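# Place the motor stator in the plastic tray pocket

## Task

Set the motor stator inside the plastic tray's pocket so it sits on the pocket floor, at rest, with the same orientation as the reference image called manual, and without tipping anything over.

## Robot and tools

Robot: a single six-joint arm with a two-finger parallel gripper. The arm's base is tilted relative to the table. In the base frame, straight up (against gravity) is roughly (-0.812, -0.207, +0.545). Hand poses, velocities, targets and camera poses in results are all given in the arm's base frame. The scene frame has its origin on the table top under the base, +z up, and +y to the left when looking along +x. The reported hand position can be off by a few centimetres, more when the arm is stretched far.

Joint order. Every row and every per-joint list uses this order: shoulder lift, elbow, wrist 1, wrist 2, wrist 3, shoulder pan. Note that the pan joint comes last.

A row has 9 numbers, each in [-1, 1]: the six joint values in that order, then gripper position, gripper force_limit and gripper speed. The joint values are offsets in scaled units, where 1.0 = 2.222 rad. They count from the 'Joint targets' line as it stood when the action or move began, not from the previous row. Sending the same offset twice moves the joint twice. Joint ranges are about ±6.283 rad, except the elbow at ±3.142 rad. A request more than 0.010 rad past a range end is refused. A joint pushed to its true end reports 'joint sent to its limit'.

Gripper numbers are absolute settings, not offsets:
- position: +1 fully open (85 mm); about -0.8 pads touch; -1 closes until blocked.
- force_limit: higher means a firmer grip.
- speed: about 20 mm/s at -1, 85 at 0, 150 at +1.
All three begin at +1. To leave the gripper unchanged, repeat the last three values exactly, because 0 is itself a command. To grip, send position -1 and keep sending it, then check that object_status reads 2. The status codes are:
- 0: moving
- 1: blocked while opening
- 2: blocked while closing (holding)
- 3: reached the commanded position, or pads touching
position_measured is in counts: 3 open, ~78 = 60 mm, ~130 = 40 mm, ~180 = 20 mm, ~230 pads touching. A new force_limit or speed only takes effect after a position change of at least 0.01.

Geometry of the hand: the fingers point along the gripper's +z axis and close along its y axis. end_effector_position is the point between the closed pads. A block sticks out about 10 cm from the wrist 3 axis toward the gripper's +x.

Tools:
- execute_actions(actions, cameras): actions is a list of actions. Each action is a table of up to 15 rows, one per 1/30 s step. A short table repeats its last row to fill the 15 steps. Images are returned only if actions is empty or cameras is given. An empty list gives a full status report.
- move(target, speed, blend, stop_force, zero, blocking, cameras): target is one 9-number row or a list of up to 15 rows. The joint parts are offsets from the current Joint targets, and all rows in a list count from that same start. speed is in rad/s for the joint with the farthest to go: 0.01 to 3.14, default 0.5. blend is in rad and rounds corners in a list; 0 means stop at each corner. stop_force is in N, 3 to 120. The move ends when the wrist sensor feels that much extra push against the motion. Use a low speed when touching something, and leave stop_force out when backing away from a contact. zero=true re-zeros the sensor first. blocking=false returns after about 0.5 s and cannot be combined with stop_force. The result adds a 'move:' line with done, off_target, held, moving or fault, and limits=held if steps were withheld. done does not mean nothing was touched.
- wait(seconds 0–10, cameras): lets time pass while the arm holds its command.
- stop(cameras): brakes a running move. The fingers keep going.
- zoom_image(camera cam_low or cam_wrist, region [x0,y0,x1,y1] in pixels, at most 504×504): gives a closer view of the newest image.
- show_instructions(): shows the reference image.
- zero_wrist_force(): re-zeros the wrist force and torque readings.
- finished_scene(scene): ends the scene. Pass the current scene number. This cannot be undone.

Cameras: cam_low is fixed and cam_wrist rides on the hand, both 896×504. Calibration is given as OpenCV K and T_world_to_cam, which maps base-frame points to camera coordinates.

Results: Joint positions and Joint targets are in rad, velocities in rad/s, and the end-effector pose is a position in m plus quat_wxyz. Wrist force and torque are along the gripper's own axes, and contact pushes into the arm. 'joint command not followed' means the clearance check altered the commands. Joint torques include the arm's own weight. A MOTOR HOT line warns of heating; at 85 °C the arm brakes for 30–60 s or longer.

What to avoid:
- Contact torque at a joint's limit (130 N m for the big joints, 24.3 for the wrists) or about 150 N of outside force causes a 10 s fault stop. The arm is stiff, so aiming even slightly past a firm surface can trigger one.
- Do not drop a held part, release it while it is moving, slam it down, knock the container it goes into, or tip anything over.
- Do not grip hard on a part that is still resting on something, or swing a load fast.
- Anything that leaves the table fails the task.
- Loose items may be nudged briefly at random. Check with the cameras before finishing.

Each tool is called after "Emit:" as name(argument=value, ...) on one line, values as JSON.

Reference images:

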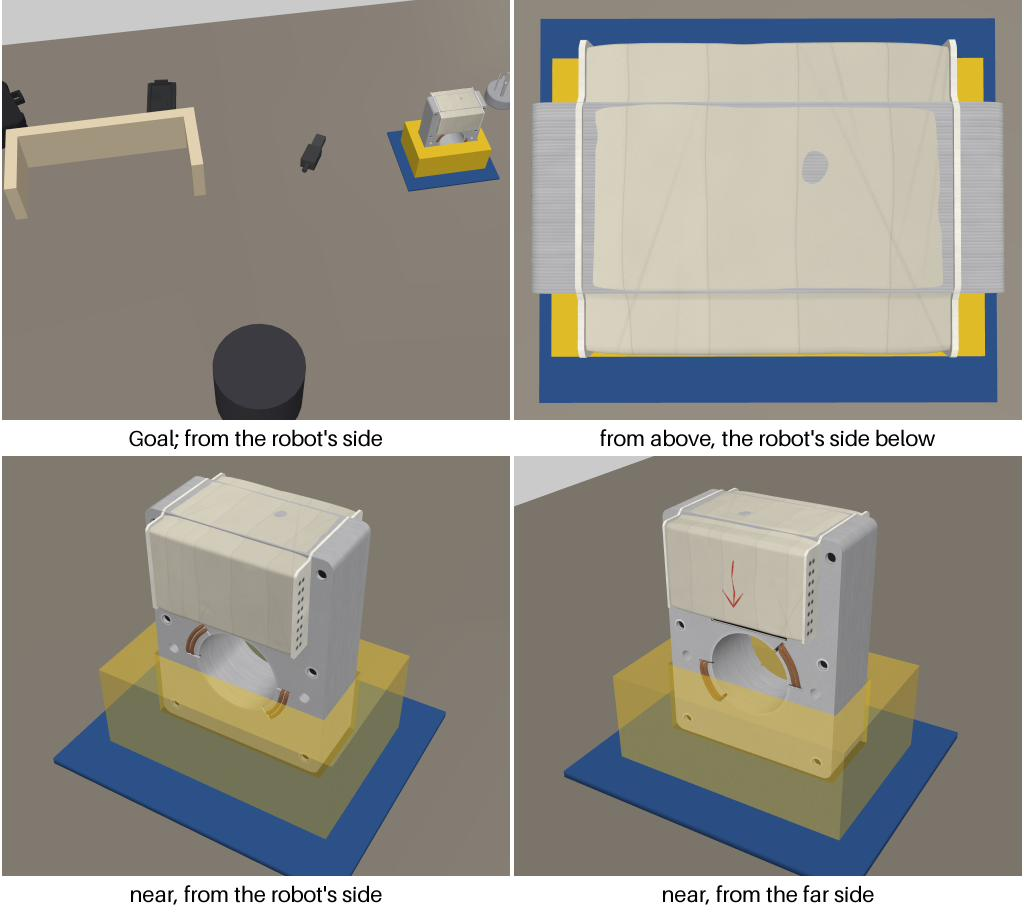

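## Session

Emit:
execute_actions(actions=[])

Scene clock: 0.00 s.
end_effector_position=(+0.2630, +0.5998, -0.0134) position_measured=3 object_status=3 end_effector_quat_wxyz=(+0.093, -0.471, +0.604, -0.636)
Joint names: [shoulder lift, elbow, wrist 1, wrist 2, wrist 3, shoulder pan]
Joint positions: [-0.386 0.916 -0.89 -2.626 0.738 1.296]
Joint velocities: within noise
Joint torques (N m): no reading
Motor temperatures (°C): [36 30 36 48 38 39]
Wrist force (N): no reading
Wrist torque (N m): no reading
Wrist force, peak (N): no reading
Joint targets: [-0.386 0.916 -0.890 -2.626 0.738 1.296]
Tool commands: gripper/position=+1.0 gripper/force_limit=+1.0 gripper/speed=+1.0

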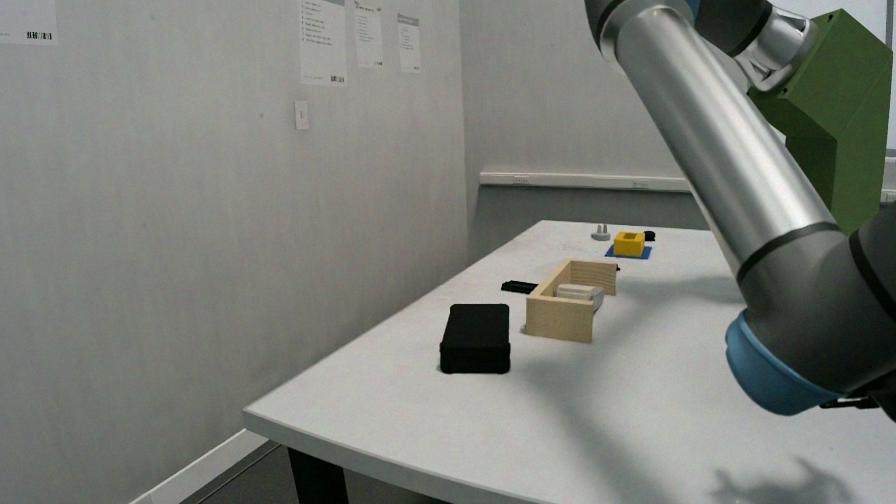

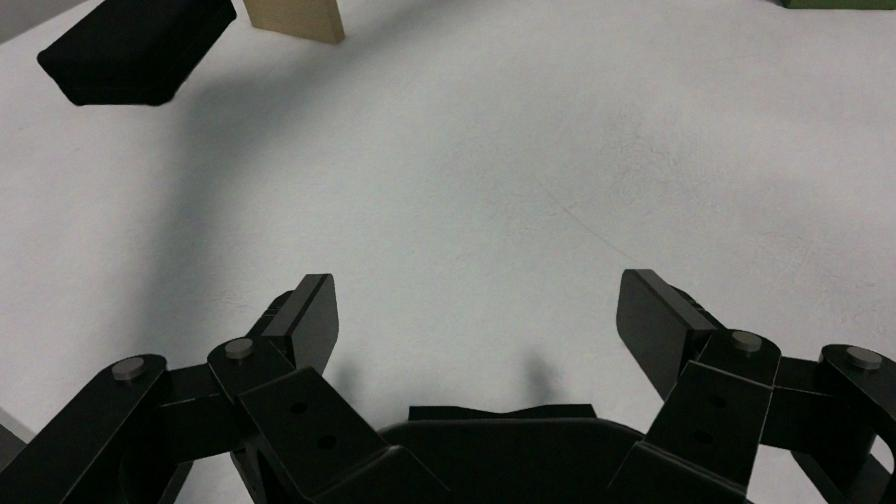

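Emit:
zoom_image(camera="cam_low", region=[430, 210, 680, 390])

Emit:
zoom_image(camera="cam_low", region=[560, 215, 680, 285])

Scaled by 2.016.

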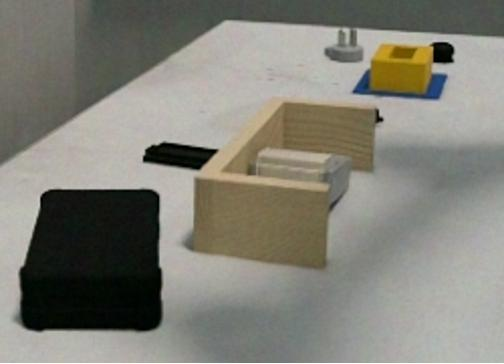

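Scaled by 4.200.

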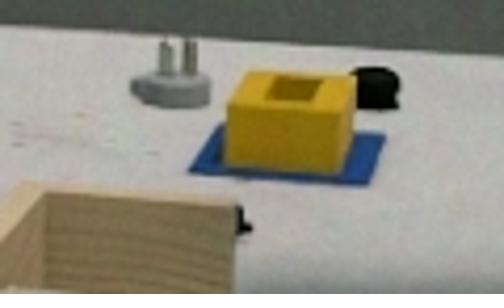

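Emit:
zoom_image(camera="cam_low", region=[520, 255, 630, 345])

Scaled by 4.582.

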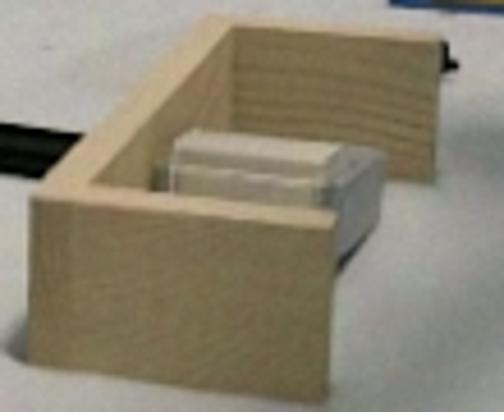

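Emit:
move(target=[-0.2435,0.3452,0.1098,-0.0063,0.1170,-0.0014,1,1,1], speed=0.8, cameras=["all"])

Scene clock: 15.20 s.
end_effector_position=(+0.2002, +0.3658, +0.1480) position_measured=3 object_status=3 end_effector_quat_wxyz=(-0.045, +0.460, -0.512, +0.724)
Joint names: [shoulder lift, elbow, wrist 1, wrist 2, wrist 3, shoulder pan]
Joint positions: [-0.927 1.683 -0.646 -2.64 0.998 1.293]
Joint torques (N m): [-35.81 7.87 -0.3 2.03 -0.81 27.62]
Wrist force (N): [0.1 -0.1 -0.2]
Wrist torque (N m): [0.04 -0.04 0.08]
Wrist force, peak (N): [2.9 0.7 1.3]
Joint targets: [-0.927 1.683 -0.646 -2.640 0.998 1.293]
move: done
camera_calibration:
cam_wrist: T_world_to_cam=[[-0.412838, -0.457178, -0.787751, 0.375906], [0.288305, 0.754828, -0.589164, -0.23416], [0.86397, -0.470342, -0.179815, 0.156446], [0, 0, 0, 1]] pos_world=[0.0875331, 0.42219, 0.186293]

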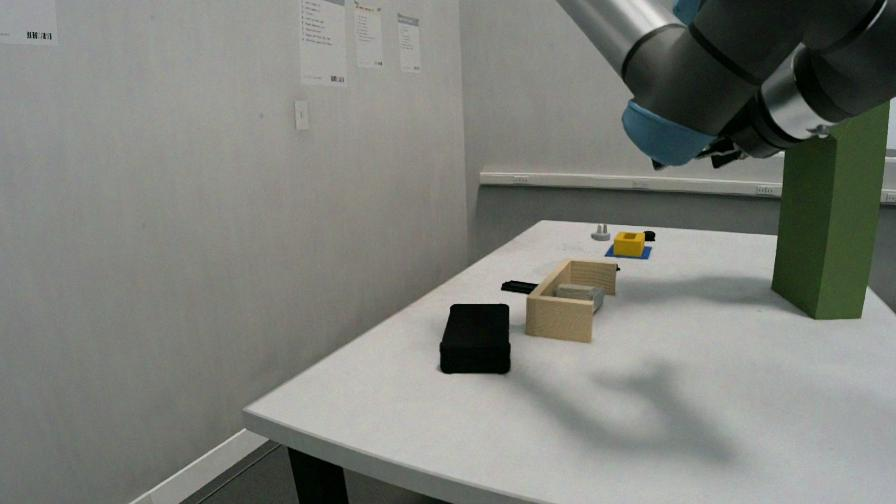

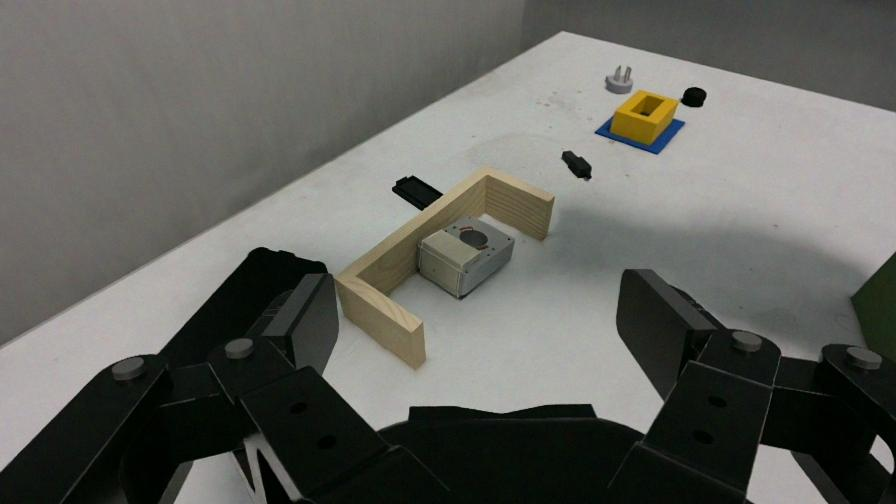

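Emit:
zoom_image(camera="cam_wrist", region=[380, 180, 560, 310])

Emit:
zoom_image(camera="cam_wrist", region=[580, 55, 720, 165])

Emit:
show_instructions()

Scaled by 2.800.

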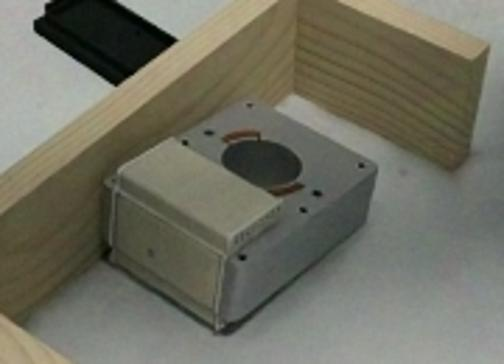

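Scaled by 3.600.

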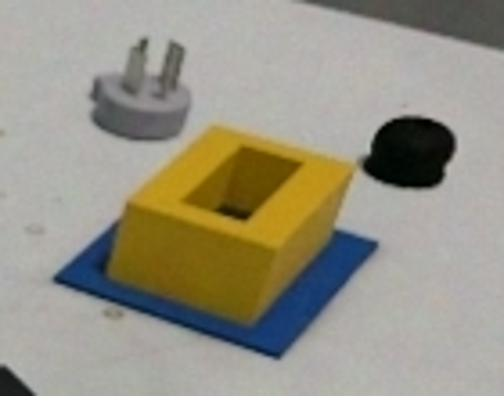

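Reference images for this scene: manual.

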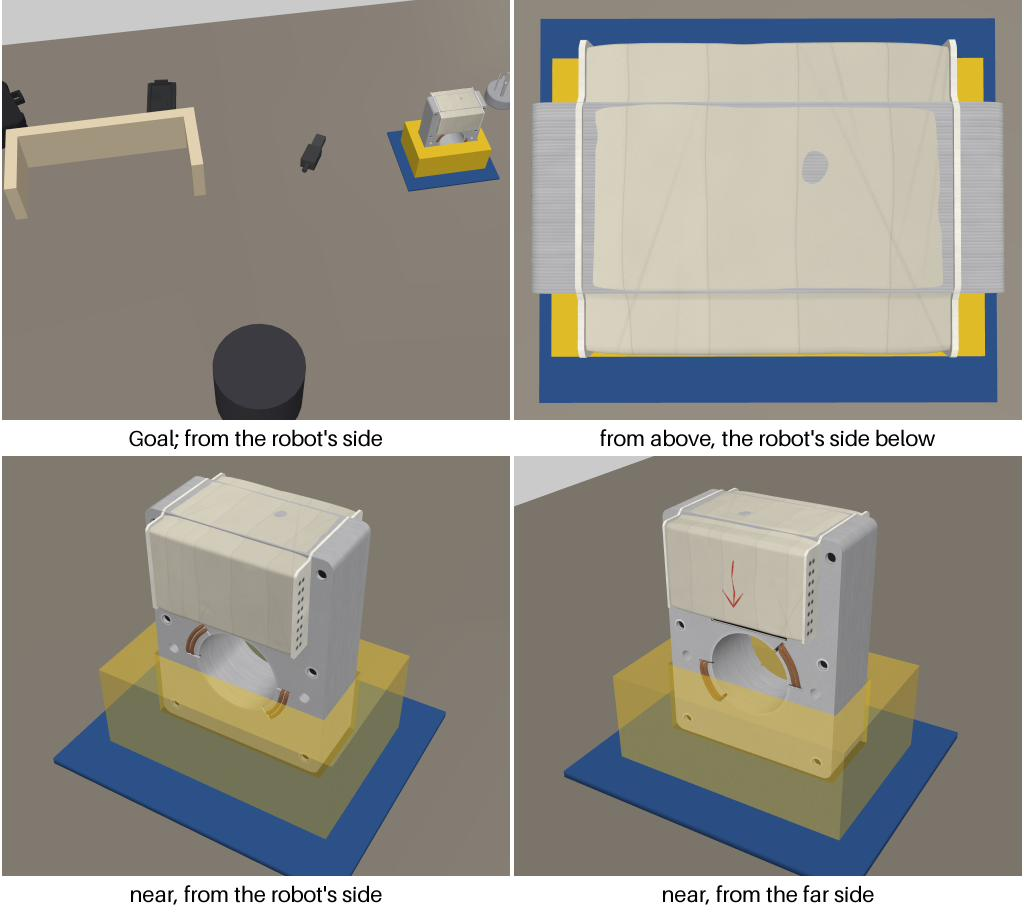

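Emit:
move(target=[-0.0799,0.1767,-0.5381,-0.1429,-0.3893,-0.2074,1,1,1], speed=0.8, cameras=["cam_wrist"])

Scene clock: 23.43 s.
end_effector_position=(+0.3175, +0.3222, +0.1000) position_measured=3 object_status=3 end_effector_quat_wxyz=(-0.033, +0.479, -0.581, +0.657)
Joint names: [shoulder lift, elbow, wrist 1, wrist 2, wrist 3, shoulder pan]
Joint positions: [-1.025 1.9 -1.304 -2.815 0.521 1.039]
Joint torques (N m): [-25.46 -6.9 1.57 3.26 0.69 43.74]
Wrist force (N): [0.4 0.0 -0.4]
Wrist torque (N m): [0.04 -0.06 -0.08]
Wrist force, peak (N): [-3.4 -3.9 6.1]
Joint targets: [-1.025 1.899 -1.305 -2.815 0.521 1.039]
move: held (a check stopped the path); limits=held; the wrist 1 is farthest, 0.537 rad from its target
joint command not followed: on one or more control steps a check withheld the commanded joint targets, and the robot was not sent them on those steps.
cause: the commanded joint targets, or the way to them, would bring two parts of the arm too close to each other (its gripper and another part of the arm, with the joints along the arm from the wrist 1 to the wrist 3 between them, 6 mm apart when it was first held).
camera_calibration:
cam_wrist: T_world_to_cam=[[-0.519772, -0.308085, -0.796819, 0.353487], [0.272787, 0.824032, -0.496548, -0.289957], [0.809583, -0.475453, -0.344267, 0.0613305], [0, 0, 0, 1]] pos_world=[0.213177, 0.376998, 0.158802]
Images, in order (width x height): cam_wrist 896x504.

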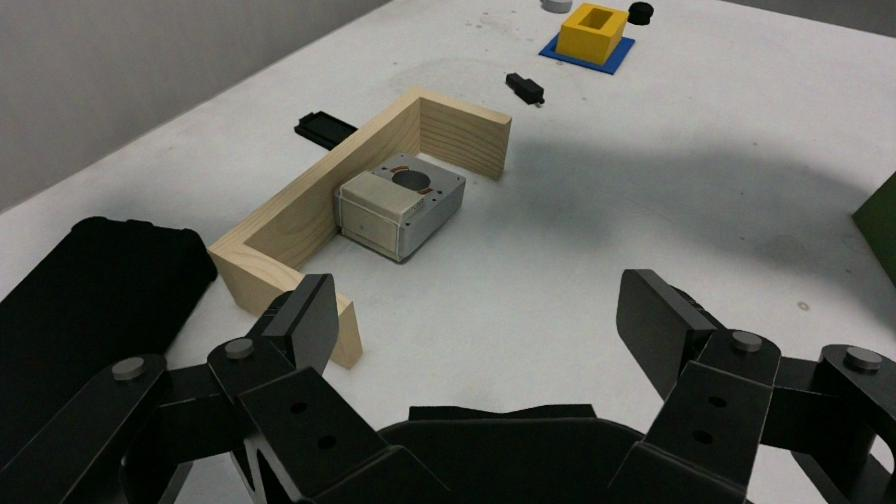

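Emit:
zoom_image(camera="cam_wrist", region=[320, 130, 480, 280])

Emit:
zoom_image(camera="cam_wrist", region=[520, 0, 660, 90])

Scaled by 3.150.

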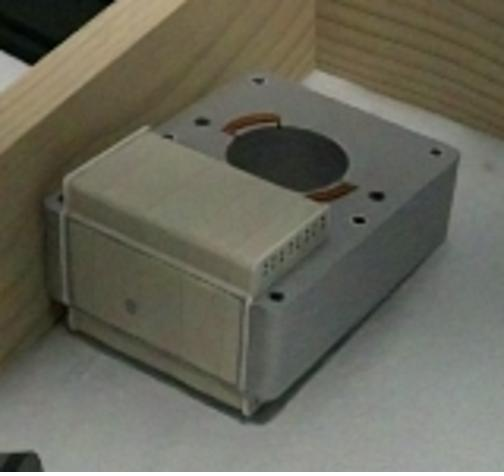

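Scaled by 3.600.

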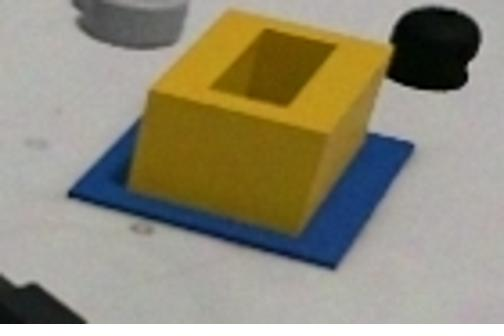

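Emit:
move(target=[[0.0563,-0.2246,0.1823,0.1868,0.0356,0.1130,1,1,1],[0.0563,-0.2246,0.1823,0.9968,-0.4145,0.1130,1,1,1]], speed=[0.7,1.2], blend=[0.15,0])

Scene clock: 61.83 s.
end_effector_position=(-0.1895, +0.5889, +0.1591) position_measured=3 object_status=3 end_effector_quat_wxyz=(+0.609, +0.380, -0.682, -0.140)
Joint names: [shoulder lift, elbow, wrist 1, wrist 2, wrist 3, shoulder pan]
Joint positions: [-0.9 1.4 -0.899 -0.6 -0.4 1.29]
Joint torques (N m): [-46.34 -12.58 3.67 2.18 -0.31 31.46]
Wrist force (N): [0.9 -1.0 0.3]
Wrist torque (N m): [0.49 -0.10 -0.03]
Wrist force, peak (N): [0.7 0.9 2.1]
Joint targets: [-0.900 1.400 -0.899 -0.600 -0.400 1.290]
move: done

Emit:
move(target=[-0.3339,0.4248,0.3758,0.7921,-0.4541,-0.6917,1,1,1], speed=1.0, cameras=["cam_wrist","cam_low"])

Scene clock: 64.70 s.
end_effector_position=(+0.4447, +0.1313, +0.1128) position_measured=3 object_status=3 end_effector_quat_wxyz=(+0.201, +0.680, +0.557, +0.432)
Joint names: [shoulder lift, elbow, wrist 1, wrist 2, wrist 3, shoulder pan]
Joint positions: [-1.642 2.344 -0.065 1.16 -1.409 -0.247]
Joint torques (N m): [-22.98 2.66 1.13 1.64 -0.43 -3]
Wrist force (N): [-0.6 1.1 0.3]
Wrist torque (N m): [0.06 0.33 0.15]
Wrist force, peak (N): [-4.3 0.9 -0.9]
Joint targets: [-1.642 2.344 -0.064 1.160 -1.409 -0.247]
move: done
camera_calibration:
cam_wrist: T_world_to_cam=[[0.571282, -0.308836, 0.760433, -0.289884], [-0.300874, -0.940809, -0.156058, 0.287452], [0.763618, -0.139641, -0.630387, -0.119373], [0, 0, 0, 1]] pos_world=[0.343247, 0.164241, 0.190045]

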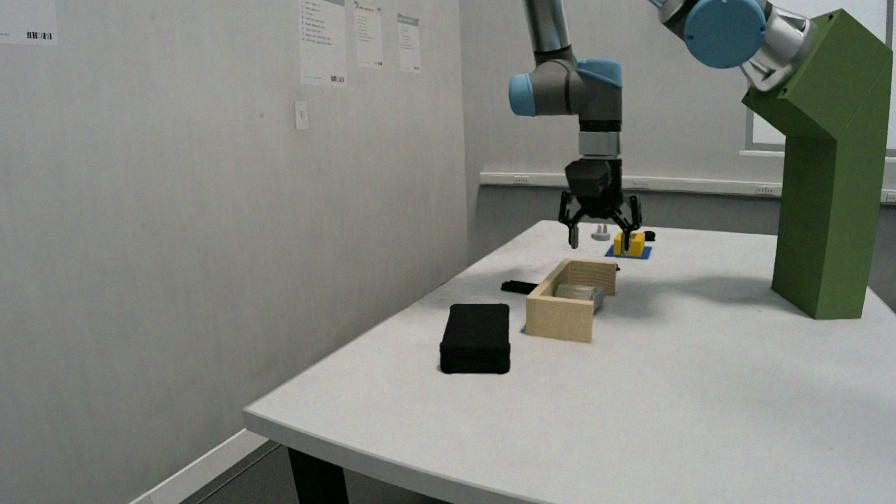

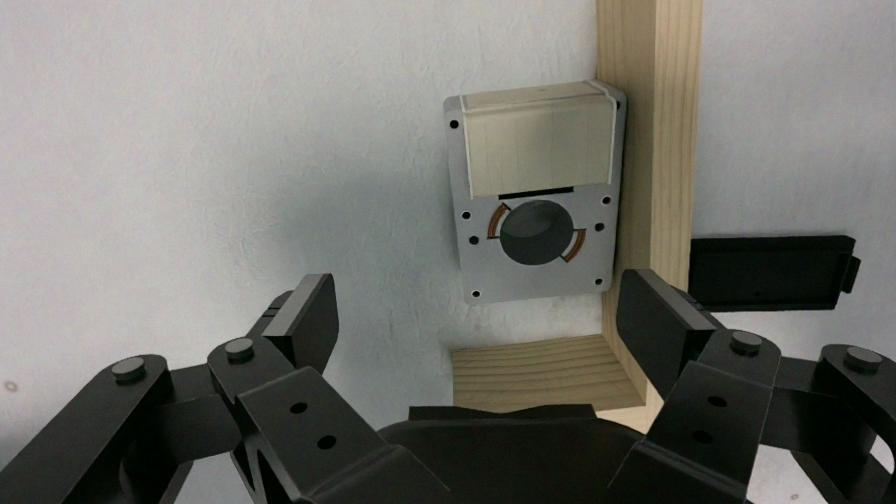

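Emit:
move(target=[[0,0,0,0,0,0,-0.08,-1,1],[0.0744,-0.0377,-0.0418,0.0164,-0.0284,0.0206,-0.08,-1,1]], speed=0.4, cameras=["cam_wrist"])

Scene clock: 72.60 s.
end_effector_position=(+0.4893, +0.1322, +0.0878) position_measured=139 object_status=3 end_effector_quat_wxyz=(+0.221, +0.654, +0.587, +0.422)
Joint names: [shoulder lift, elbow, wrist 1, wrist 2, wrist 3, shoulder pan]
Joint positions: [-1.477 2.26 -0.157 1.196 -1.472 -0.201]
Joint torques (N m): [-25.51 11.43 4.35 -2.28 1.51 -6.5]
Wrist force (N): [-0.8 1.1 0.0]
Wrist torque (N m): [0.04 0.37 0.16]
Wrist force, peak (N): [-1.1 1.2 1.6]
Joint targets: [-1.477 2.260 -0.157 1.196 -1.472 -0.201]
move: done
camera_calibration:
cam_wrist: T_world_to_cam=[[0.569729, -0.221723, 0.791358, -0.309503], [-0.250374, -0.963973, -0.0898331, 0.270327], [0.782765, -0.146955, -0.604717, -0.179766], [0, 0, 0, 1]] pos_world=[0.38473, 0.165546, 0.160504]
Images, in order (width x height): cam_wrist 896x504.

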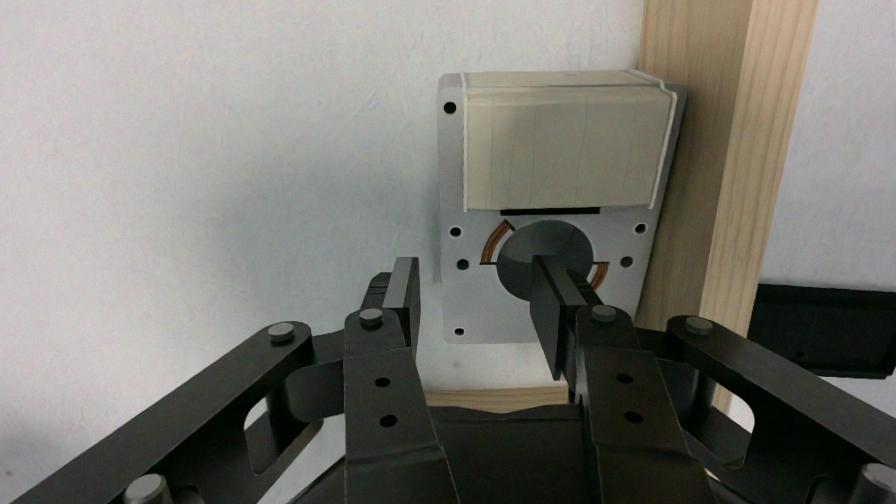

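Emit:
move(target=[0.0586,-0.0330,-0.0296,0.0159,0.0120,0.0193,-0.08,-1,1], speed=0.12, stop_force=15, cameras=["cam_wrist"])

Scene clock: 79.73 s.
end_effector_position=(+0.5243, +0.1378, +0.0630) position_measured=139 object_status=3 end_effector_quat_wxyz=(+0.221, +0.654, +0.587, +0.422)
Joint names: [shoulder lift, elbow, wrist 1, wrist 2, wrist 3, shoulder pan]
Joint positions: [-1.347 2.187 -0.223 1.232 -1.445 -0.158]
Joint torques (N m): [-43.06 16.19 5.25 -1.71 -1.06 -9.11]
Wrist force (N): [1.4 1.7 0.3]
Wrist torque (N m): [0.04 0.36 0.11]
Wrist force, peak (N): [4.3 3.0 -2.4]
Joint targets: [-1.347 2.187 -0.223 1.232 -1.445 -0.158]
move: done
camera_calibration:
cam_wrist: T_world_to_cam=[[0.570051, -0.221854, 0.791089, -0.308709], [-0.250898, -0.963866, -0.0895134, 0.282524], [0.782363, -0.147455, -0.605116, -0.22095], [0, 0, 0, 1]] pos_world=[0.419728, 0.171247, 0.135806]
Images, in order (width x height): cam_wrist 896x504.

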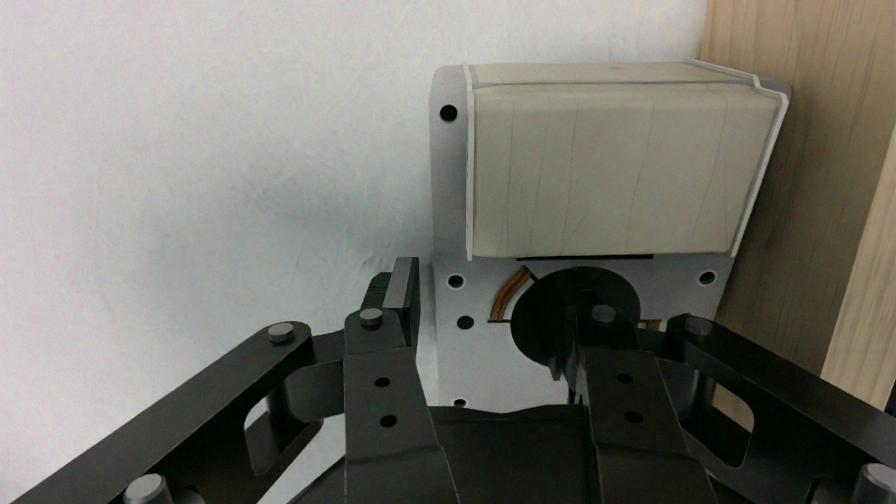

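Emit:
move(target=[0,0,0,0,0,0,-1,-1,-1], cameras=["cam_wrist"])

Scene clock: 81.23 s.
end_effector_position=(+0.5242, +0.1378, +0.0630) position_measured=165 object_status=0 end_effector_quat_wxyz=(+0.221, +0.654, +0.587, +0.422)
Joint names: [shoulder lift, elbow, wrist 1, wrist 2, wrist 3, shoulder pan]
Joint positions: [-1.347 2.187 -0.223 1.232 -1.445 -0.158]
Joint torques (N m): [-39.71 7.89 1.36 -0.09 -1.27 -6.24]
Wrist force (N): [0.6 -5.7 -7.8]
Wrist torque (N m): [-0.24 0.42 -0.11]
Wrist force, peak (N): [0.4 -6.0 -7.9]
Joint targets: [-1.347 2.187 -0.223 1.232 -1.445 -0.158]
move: done
camera_calibration:
cam_wrist: T_world_to_cam=[[0.570175, -0.221878, 0.790993, -0.308744], [-0.250849, -0.963875, -0.0895519, 0.282511], [0.782288, -0.14736, -0.605236, -0.220918], [0, 0, 0, 1]] pos_world=[0.419728, 0.171247, 0.135806]
Images, in order (width x height): cam_wrist 896x504.

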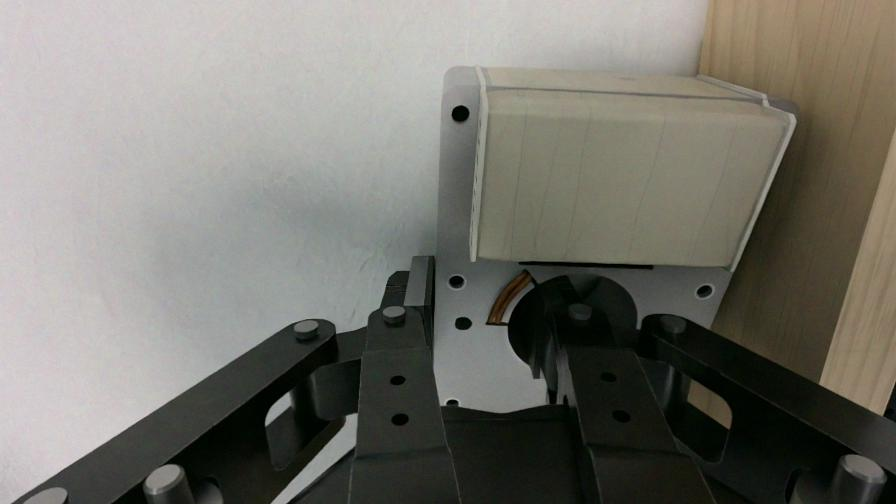

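Emit:
wait(seconds=0.3)

Scene clock: 81.80 s.
end_effector_position=(+0.5242, +0.1378, +0.0630) position_measured=165 object_status=2 end_effector_quat_wxyz=(+0.221, +0.654, +0.587, +0.422)
Joint names: [shoulder lift, elbow, wrist 1, wrist 2, wrist 3, shoulder pan]
Joint positions: [-1.347 2.187 -0.223 1.232 -1.445 -0.158]
Joint torques (N m): [-35.88 -2.87 -1.83 1.78 -1.18 -5.53]
Wrist force (N): [0.7 -5.5 -7.8]
Wrist torque (N m): [-0.20 0.40 -0.11]
Wrist force, peak (N): [0.6 -5.9 -7.9]
Joint targets: [-1.347 2.187 -0.223 1.232 -1.445 -0.158]
Tool commands: gripper/position=-1.0 gripper/force_limit=-1.0 gripper/speed=-1.0
wait: 0.30 s; at rest from the start

Emit:
move(target=[-0.1328,0.0707,0.0711,-0.0324,-0.0252,-0.0401,-1,-1,-1], speed=0.25, cameras=["cam_wrist"])

Scene clock: 90.27 s.
end_effector_position=(+0.4448, +0.1309, +0.1126) position_measured=165 object_status=2 end_effector_quat_wxyz=(+0.221, +0.654, +0.587, +0.422)
Joint names: [shoulder lift, elbow, wrist 1, wrist 2, wrist 3, shoulder pan]
Joint positions: [-1.642 2.344 -0.065 1.16 -1.501 -0.248]
Joint torques (N m): [-25.72 -5.83 -0.25 1.81 1.66 16.63]
Wrist force (N): [-0.6 1.2 0.0]
Wrist torque (N m): [0.07 0.34 0.33]
Wrist force, peak (N): [0.8 -7.2 -8.4]
Joint targets: [-1.642 2.344 -0.065 1.160 -1.501 -0.248]
move: done
camera_calibration:
cam_wrist: T_world_to_cam=[[0.569612, -0.222048, 0.791352, -0.304003], [-0.25114, -0.963789, -0.0896627, 0.260482], [0.782605, -0.147667, -0.604751, -0.13001], [0, 0, 0, 1]] pos_world=[0.340328, 0.164348, 0.185305]
Images, in order (width x height): cam_wrist 896x504.

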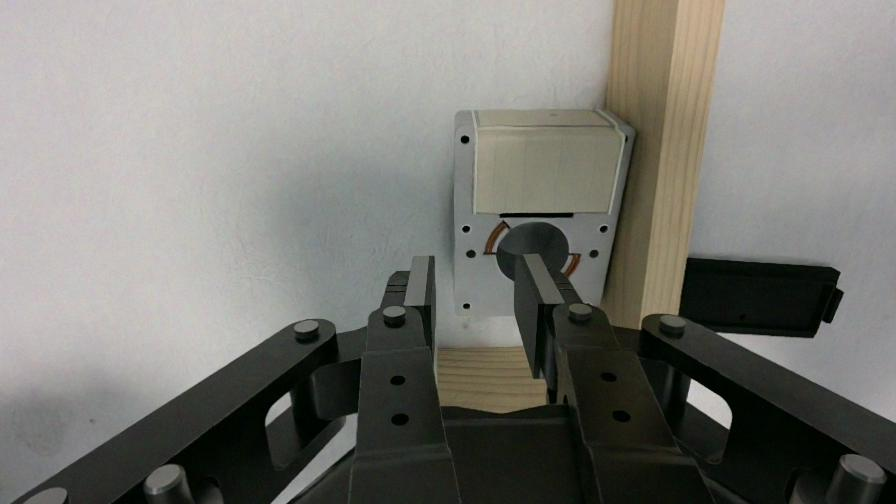

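Emit:
move(target=[[0,0,0,0,0,0,-0.08,-1,1],[0.083,-0.0428,-0.0451,0.0172,0.0135,0.0217,-0.08,-1,1]], speed=0.4, cameras=["cam_wrist"])

Scene clock: 96.90 s.
end_effector_position=(+0.4949, +0.1316, +0.0846) position_measured=139 object_status=3 end_effector_quat_wxyz=(+0.221, +0.654, +0.588, +0.422)
Joint names: [shoulder lift, elbow, wrist 1, wrist 2, wrist 3, shoulder pan]
Joint positions: [-1.457 2.249 -0.165 1.198 -1.471 -0.199]
Joint torques (N m): [-26.91 11.82 4.3 -2.18 -1.66 -7.08]
Wrist force (N): [-0.8 1.1 0.0]
Wrist torque (N m): [0.03 0.36 0.19]
Wrist force, peak (N): [-0.9 1.3 1.5]
Joint targets: [-1.457 2.249 -0.165 1.198 -1.471 -0.199]
move: done
camera_calibration:
cam_wrist: T_world_to_cam=[[0.570256, -0.221307, 0.791095, -0.310529], [-0.250089, -0.964084, -0.0894255, 0.270705], [0.782473, -0.146848, -0.605121, -0.186012], [0, 0, 0, 1]] pos_world=[0.39033, 0.164944, 0.157307]
Images, in order (width x height): cam_wrist 896x504.

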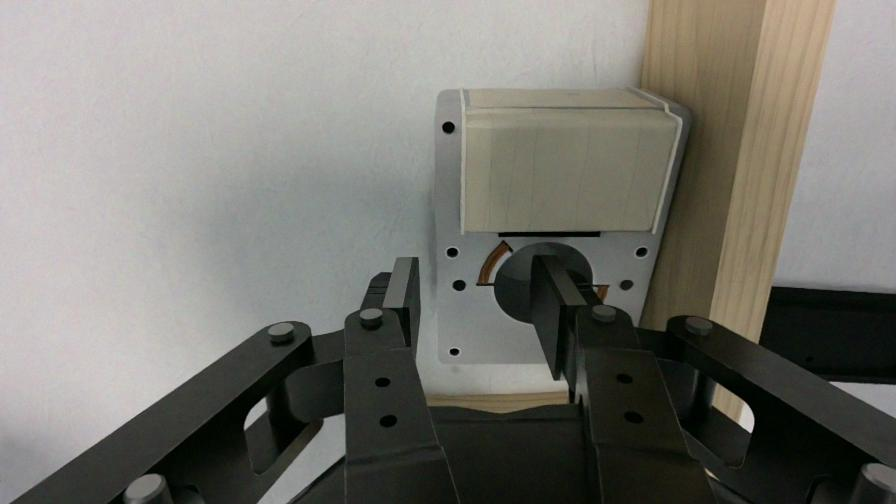

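Emit:
move(target=[0.0594,-0.0293,-0.0331,0.0087,0.0068,0.0106,-0.08,-1,1], speed=0.12, stop_force=15, cameras=["cam_wrist"])

Scene clock: 102.27 s.
end_effector_position=(+0.5290, +0.1318, +0.0567) position_measured=139 object_status=3 end_effector_quat_wxyz=(+0.221, +0.654, +0.587, +0.423)
Joint names: [shoulder lift, elbow, wrist 1, wrist 2, wrist 3, shoulder pan]
Joint positions: [-1.325 2.184 -0.239 1.217 -1.456 -0.176]
Joint torques (N m): [-40.63 16.97 4.47 -1.66 -1 -8.87]
Wrist force (N): [2.0 4.5 -6.1]
Wrist torque (N m): [0.04 0.22 0.10]
Wrist force, peak (N): [3.7 15.2 -93.0]
Joint targets: [-1.325 2.184 -0.239 1.217 -1.456 -0.176]
move: contact
camera_calibration:
cam_wrist: T_world_to_cam=[[0.569152, -0.221513, 0.791832, -0.307313], [-0.250421, -0.963975, -0.0896727, 0.277053], [0.78317, -0.147254, -0.60412, -0.22989], [0, 0, 0, 1]] pos_world=[0.424331, 0.165146, 0.129303]
Images, in order (width x height): cam_wrist 896x504.

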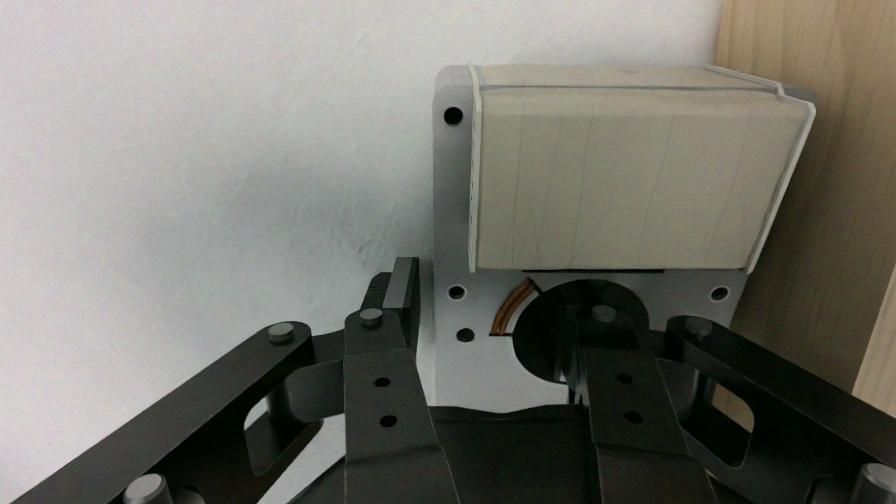

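Emit:
move(target=[[-0.0055,0.0027,0.0031,-0.0008,-0.0006,-0.001,-0.08,-1,1],[-0.0055,0.0027,0.0031,-0.0008,-0.0006,-0.001,-1,-0.1,-1]], speed=0.1)

Emit:
wait(seconds=0.5, cameras=["cam_wrist"])

Scene clock: 106.73 s.
end_effector_position=(+0.5259, +0.1316, +0.0595) position_measured=166 object_status=0 end_effector_quat_wxyz=(+0.221, +0.654, +0.587, +0.422)
Joint names: [shoulder lift, elbow, wrist 1, wrist 2, wrist 3, shoulder pan]
Joint positions: [-1.338 2.19 -0.232 1.215 -1.458 -0.178]
Joint torques (N m): [-21.63 -7.07 -0.76 0.36 0.36 4.8]
Wrist force (N): [4.2 -6.1 -18.5]
Wrist torque (N m): [-0.12 0.06 0.23]
Wrist force, peak (N): [4.2 -6.3 -18.5]
Joint targets: [-1.338 2.190 -0.232 1.215 -1.458 -0.178]
move: done

Scene clock: 107.23 s.
end_effector_position=(+0.5259, +0.1316, +0.0595) position_measured=166 object_status=2 end_effector_quat_wxyz=(+0.221, +0.654, +0.587, +0.423)
Joint names: [shoulder lift, elbow, wrist 1, wrist 2, wrist 3, shoulder pan]
Joint positions: [-1.338 2.19 -0.232 1.215 -1.458 -0.178]
Joint torques (N m): [-23.47 -8.59 -1.83 1.69 0.95 10.42]
Wrist force (N): [4.2 -6.0 -18.6]
Wrist torque (N m): [-0.11 0.07 0.23]
Wrist force, peak (N): [4.4 -6.1 -18.6]
Joint targets: [-1.338 2.190 -0.232 1.215 -1.458 -0.178]
Tool commands: gripper/position=-1.0 gripper/force_limit=-0.1 gripper/speed=-1.0
wait: 0.50 s; at rest by 0.17 s
camera_calibration:
cam_wrist: T_world_to_cam=[[0.569366, -0.221553, 0.791667, -0.307907], [-0.250474, -0.963965, -0.0896308, 0.276471], [0.782997, -0.147259, -0.604342, -0.22576], [0, 0, 0, 1]] pos_world=[0.421331, 0.165046, 0.132104]
Images, in order (width x height): cam_wrist 896x504.

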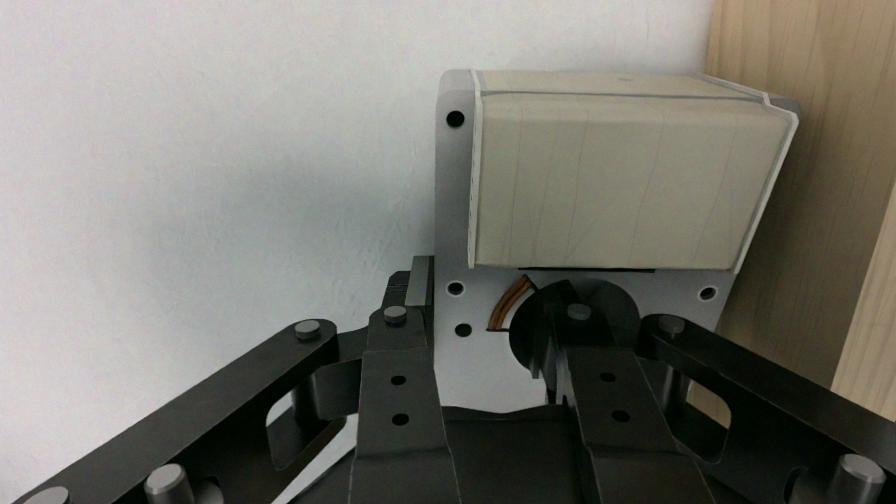

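Emit:
move(target=[-0.0276,0.0136,0.0154,-0.004,-0.0031,-0.0049,-1,-0.1,-1], speed=0.1, cameras=["cam_wrist"])

Scene clock: 108.77 s.
end_effector_position=(+0.5101, +0.1313, +0.0729) position_measured=173 object_status=2 end_effector_quat_wxyz=(+0.221, +0.654, +0.588, +0.422)
Joint names: [shoulder lift, elbow, wrist 1, wrist 2, wrist 3, shoulder pan]
Joint positions: [-1.399 2.221 -0.197 1.206 -1.465 -0.189]
Joint torques (N m): [-23.18 -2.42 0.38 -0.29 -0.06 5.92]
Wrist force (N): [0.4 2.1 11.0]
Wrist torque (N m): [0.49 -0.07 0.33]
Wrist force, peak (N): [4.3 -6.1 -18.5]
Joint targets: [-1.399 2.220 -0.198 1.207 -1.465 -0.189]
move: done
camera_calibration:
cam_wrist: T_world_to_cam=[[0.570184, -0.221627, 0.791057, -0.309976], [-0.250451, -0.963979, -0.0895517, 0.273425], [0.78241, -0.14706, -0.605152, -0.204888], [0, 0, 0, 1]] pos_world=[0.405529, 0.164746, 0.145706]
Images, in order (width x height): cam_wrist 896x504.

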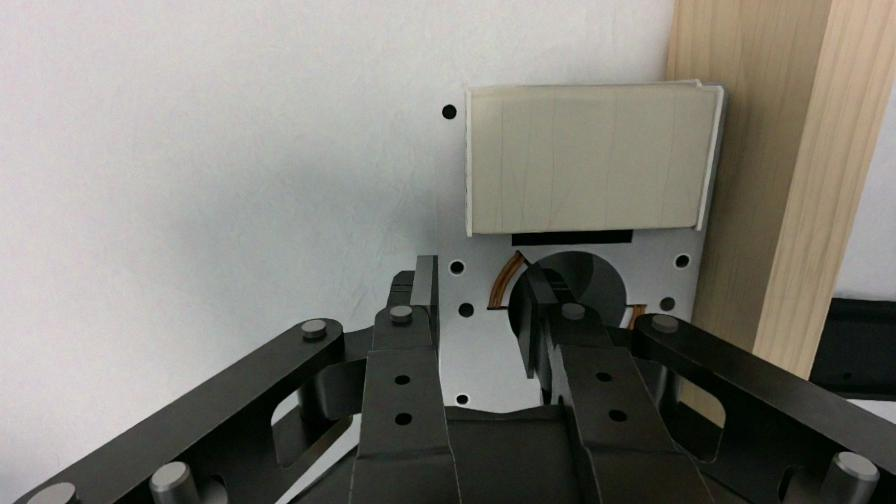

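Emit:
move(target=[0.0314,0.0625,-0.0959,0.0083,0.0069,0.0106,-1,-0.1,-1], speed=0.15, cameras=["cam_wrist","cam_low"])

Scene clock: 112.37 s.
end_effector_position=(+0.4727, +0.1446, +0.0173) position_measured=173 object_status=2 end_effector_quat_wxyz=(+0.220, +0.654, +0.587, +0.422)
Joint names: [shoulder lift, elbow, wrist 1, wrist 2, wrist 3, shoulder pan]
Joint positions: [-1.329 2.359 -0.411 1.225 -1.449 -0.165]
Joint torques (N m): [-43.19 2.56 5.63 -0.5 0.12 1.05]
Wrist force (N): [0.1 1.7 9.1]
Wrist torque (N m): [0.39 0.07 0.13]
Wrist force, peak (N): [0.1 3.6 10.9]
Joint targets: [-1.329 2.359 -0.411 1.225 -1.449 -0.165]
move: done
camera_calibration:
cam_wrist: T_world_to_cam=[[0.570765, -0.22242, 0.790416, -0.241835], [-0.250369, -0.963916, -0.0904492, 0.271773], [0.782012, -0.146271, -0.605856, -0.207355], [0, 0, 0, 1]] pos_world=[0.368228, 0.177847, 0.0901049]

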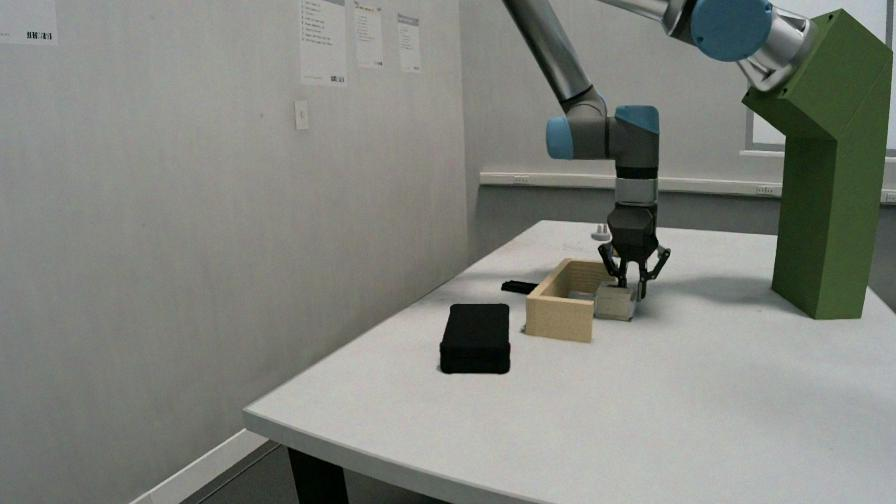

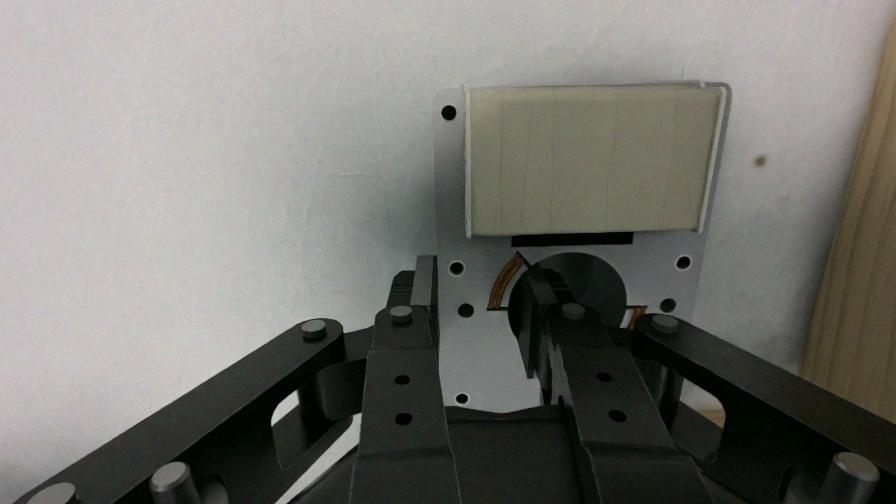

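Emit:
move(target=[0.0203,-0.0140,-0.0083,0.0074,0.0051,0.0086,-1,-0.1,-1], speed=0.05, stop_force=18, cameras=["cam_wrist"])

Scene clock: 116.67 s.
end_effector_position=(+0.4742, +0.1447, +0.0166) position_measured=173 object_status=2 end_effector_quat_wxyz=(+0.220, +0.654, +0.587, +0.422)
Joint names: [shoulder lift, elbow, wrist 1, wrist 2, wrist 3, shoulder pan]
Joint positions: [-1.324 2.356 -0.413 1.227 -1.448 -0.163]
Joint torques (N m): [-26.9 21.15 5.76 -2.37 -1.59 -7.92]
Wrist force (N): [0.4 2.7 9.3]
Wrist torque (N m): [0.46 0.01 0.19]
Wrist force, peak (N): [-4.3 2.0 -14.8]
Joint targets: [-1.324 2.356 -0.413 1.227 -1.448 -0.163]
move: contact; the shoulder lift is farthest, 0.040 rad from its target
camera_calibration:
cam_wrist: T_world_to_cam=[[0.570337, -0.222317, 0.790754, -0.241984], [-0.250495, -0.963895, -0.0903237, 0.27231], [0.782284, -0.146565, -0.605434, -0.209009], [0, 0, 0, 1]] pos_world=[0.369729, 0.178047, 0.0894042]
Images, in order (width x height): cam_wrist 896x504.

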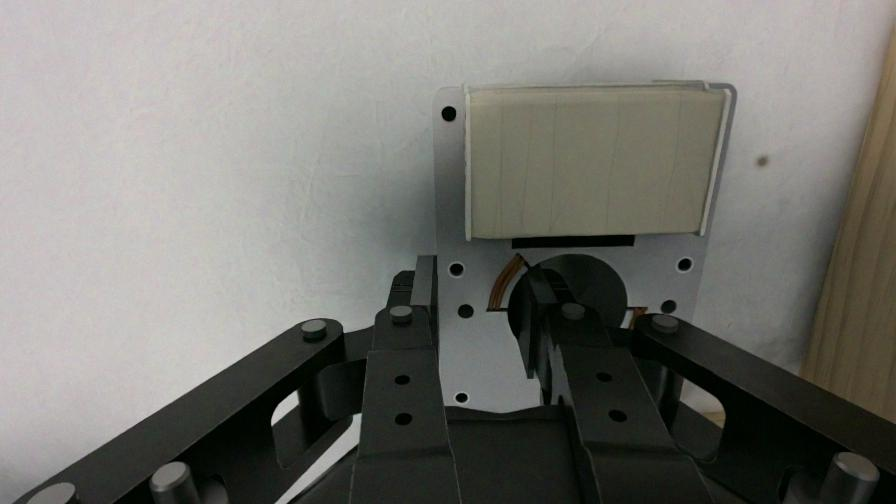

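Emit:
move(target=[0.0180,-0.0126,-0.0075,0.0066,0.0045,0.0077,-1,-0.1,-1], speed=0.04, stop_force=40, cameras=["cam_wrist"])

Scene clock: 118.90 s.
end_effector_position=(+0.4787, +0.1456, +0.0139) position_measured=173 object_status=2 end_effector_quat_wxyz=(+0.221, +0.654, +0.587, +0.422)
Joint names: [shoulder lift, elbow, wrist 1, wrist 2, wrist 3, shoulder pan]
Joint positions: [-1.309 2.345 -0.419 1.233 -1.444 -0.157]
Joint torques (N m): [-39.34 20.74 5.64 -0.41 -1.47 -8.18]
Wrist force (N): [2.0 3.0 1.7]
Wrist torque (N m): [0.01 0.27 0.10]
Wrist force, peak (N): [-5.9 6.1 -46.0]
Joint targets: [-1.309 2.345 -0.419 1.233 -1.444 -0.157]
move: contact; the shoulder lift is farthest, 0.025 rad from its target
camera_calibration:
cam_wrist: T_world_to_cam=[[0.570054, -0.222083, 0.791023, -0.242118], [-0.250557, -0.963904, -0.090055, 0.274036], [0.78247, -0.14686, -0.605122, -0.213998], [0, 0, 0, 1]] pos_world=[0.374129, 0.178947, 0.0867044]
Images, in order (width x height): cam_wrist 896x504.

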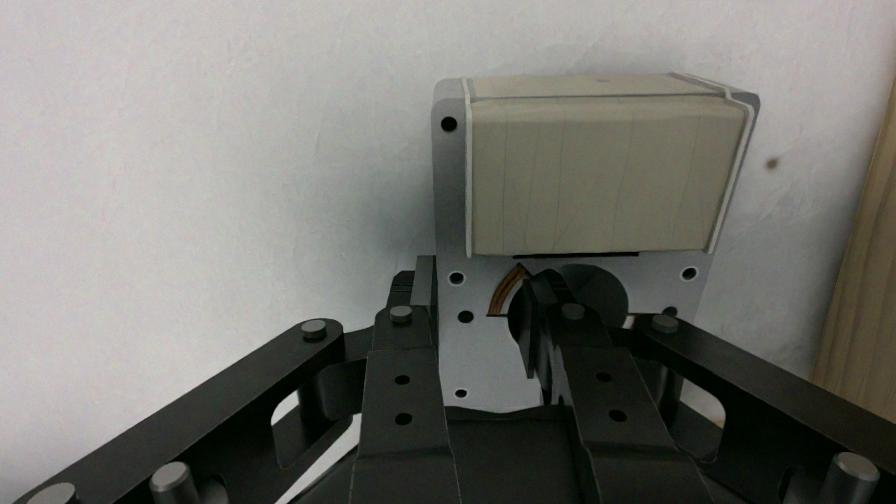

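Emit:
move(target=[0,0,0,0,0,0,-0.1,-1,-1], cameras=["cam_wrist"])

Scene clock: 120.20 s.
end_effector_position=(+0.4786, +0.1456, +0.0139) position_measured=141 object_status=0 end_effector_quat_wxyz=(+0.221, +0.654, +0.587, +0.422)
Joint names: [shoulder lift, elbow, wrist 1, wrist 2, wrist 3, shoulder pan]
Joint positions: [-1.309 2.345 -0.419 1.233 -1.444 -0.157]
Joint torques (N m): [-36.26 15.44 2.53 1.61 -1.47 -2.8]
Wrist force (N): [0.1 2.3 0.1]
Wrist torque (N m): [0.23 0.22 0.16]
Wrist force, peak (N): [1.3 4.0 0.8]
Joint targets: [-1.309 2.345 -0.419 1.233 -1.444 -0.157]
move: done
camera_calibration:
cam_wrist: T_world_to_cam=[[0.57004, -0.222139, 0.791018, -0.242102], [-0.250591, -0.963891, -0.0901004, 0.274051], [0.78247, -0.146861, -0.605122, -0.213998], [0, 0, 0, 1]] pos_world=[0.374129, 0.178947, 0.0867042]
Images, in order (width x height): cam_wrist 896x504.

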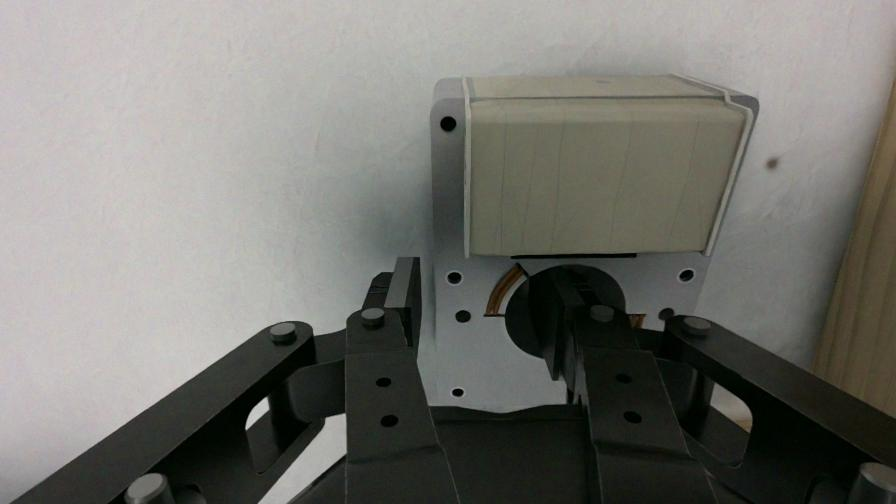

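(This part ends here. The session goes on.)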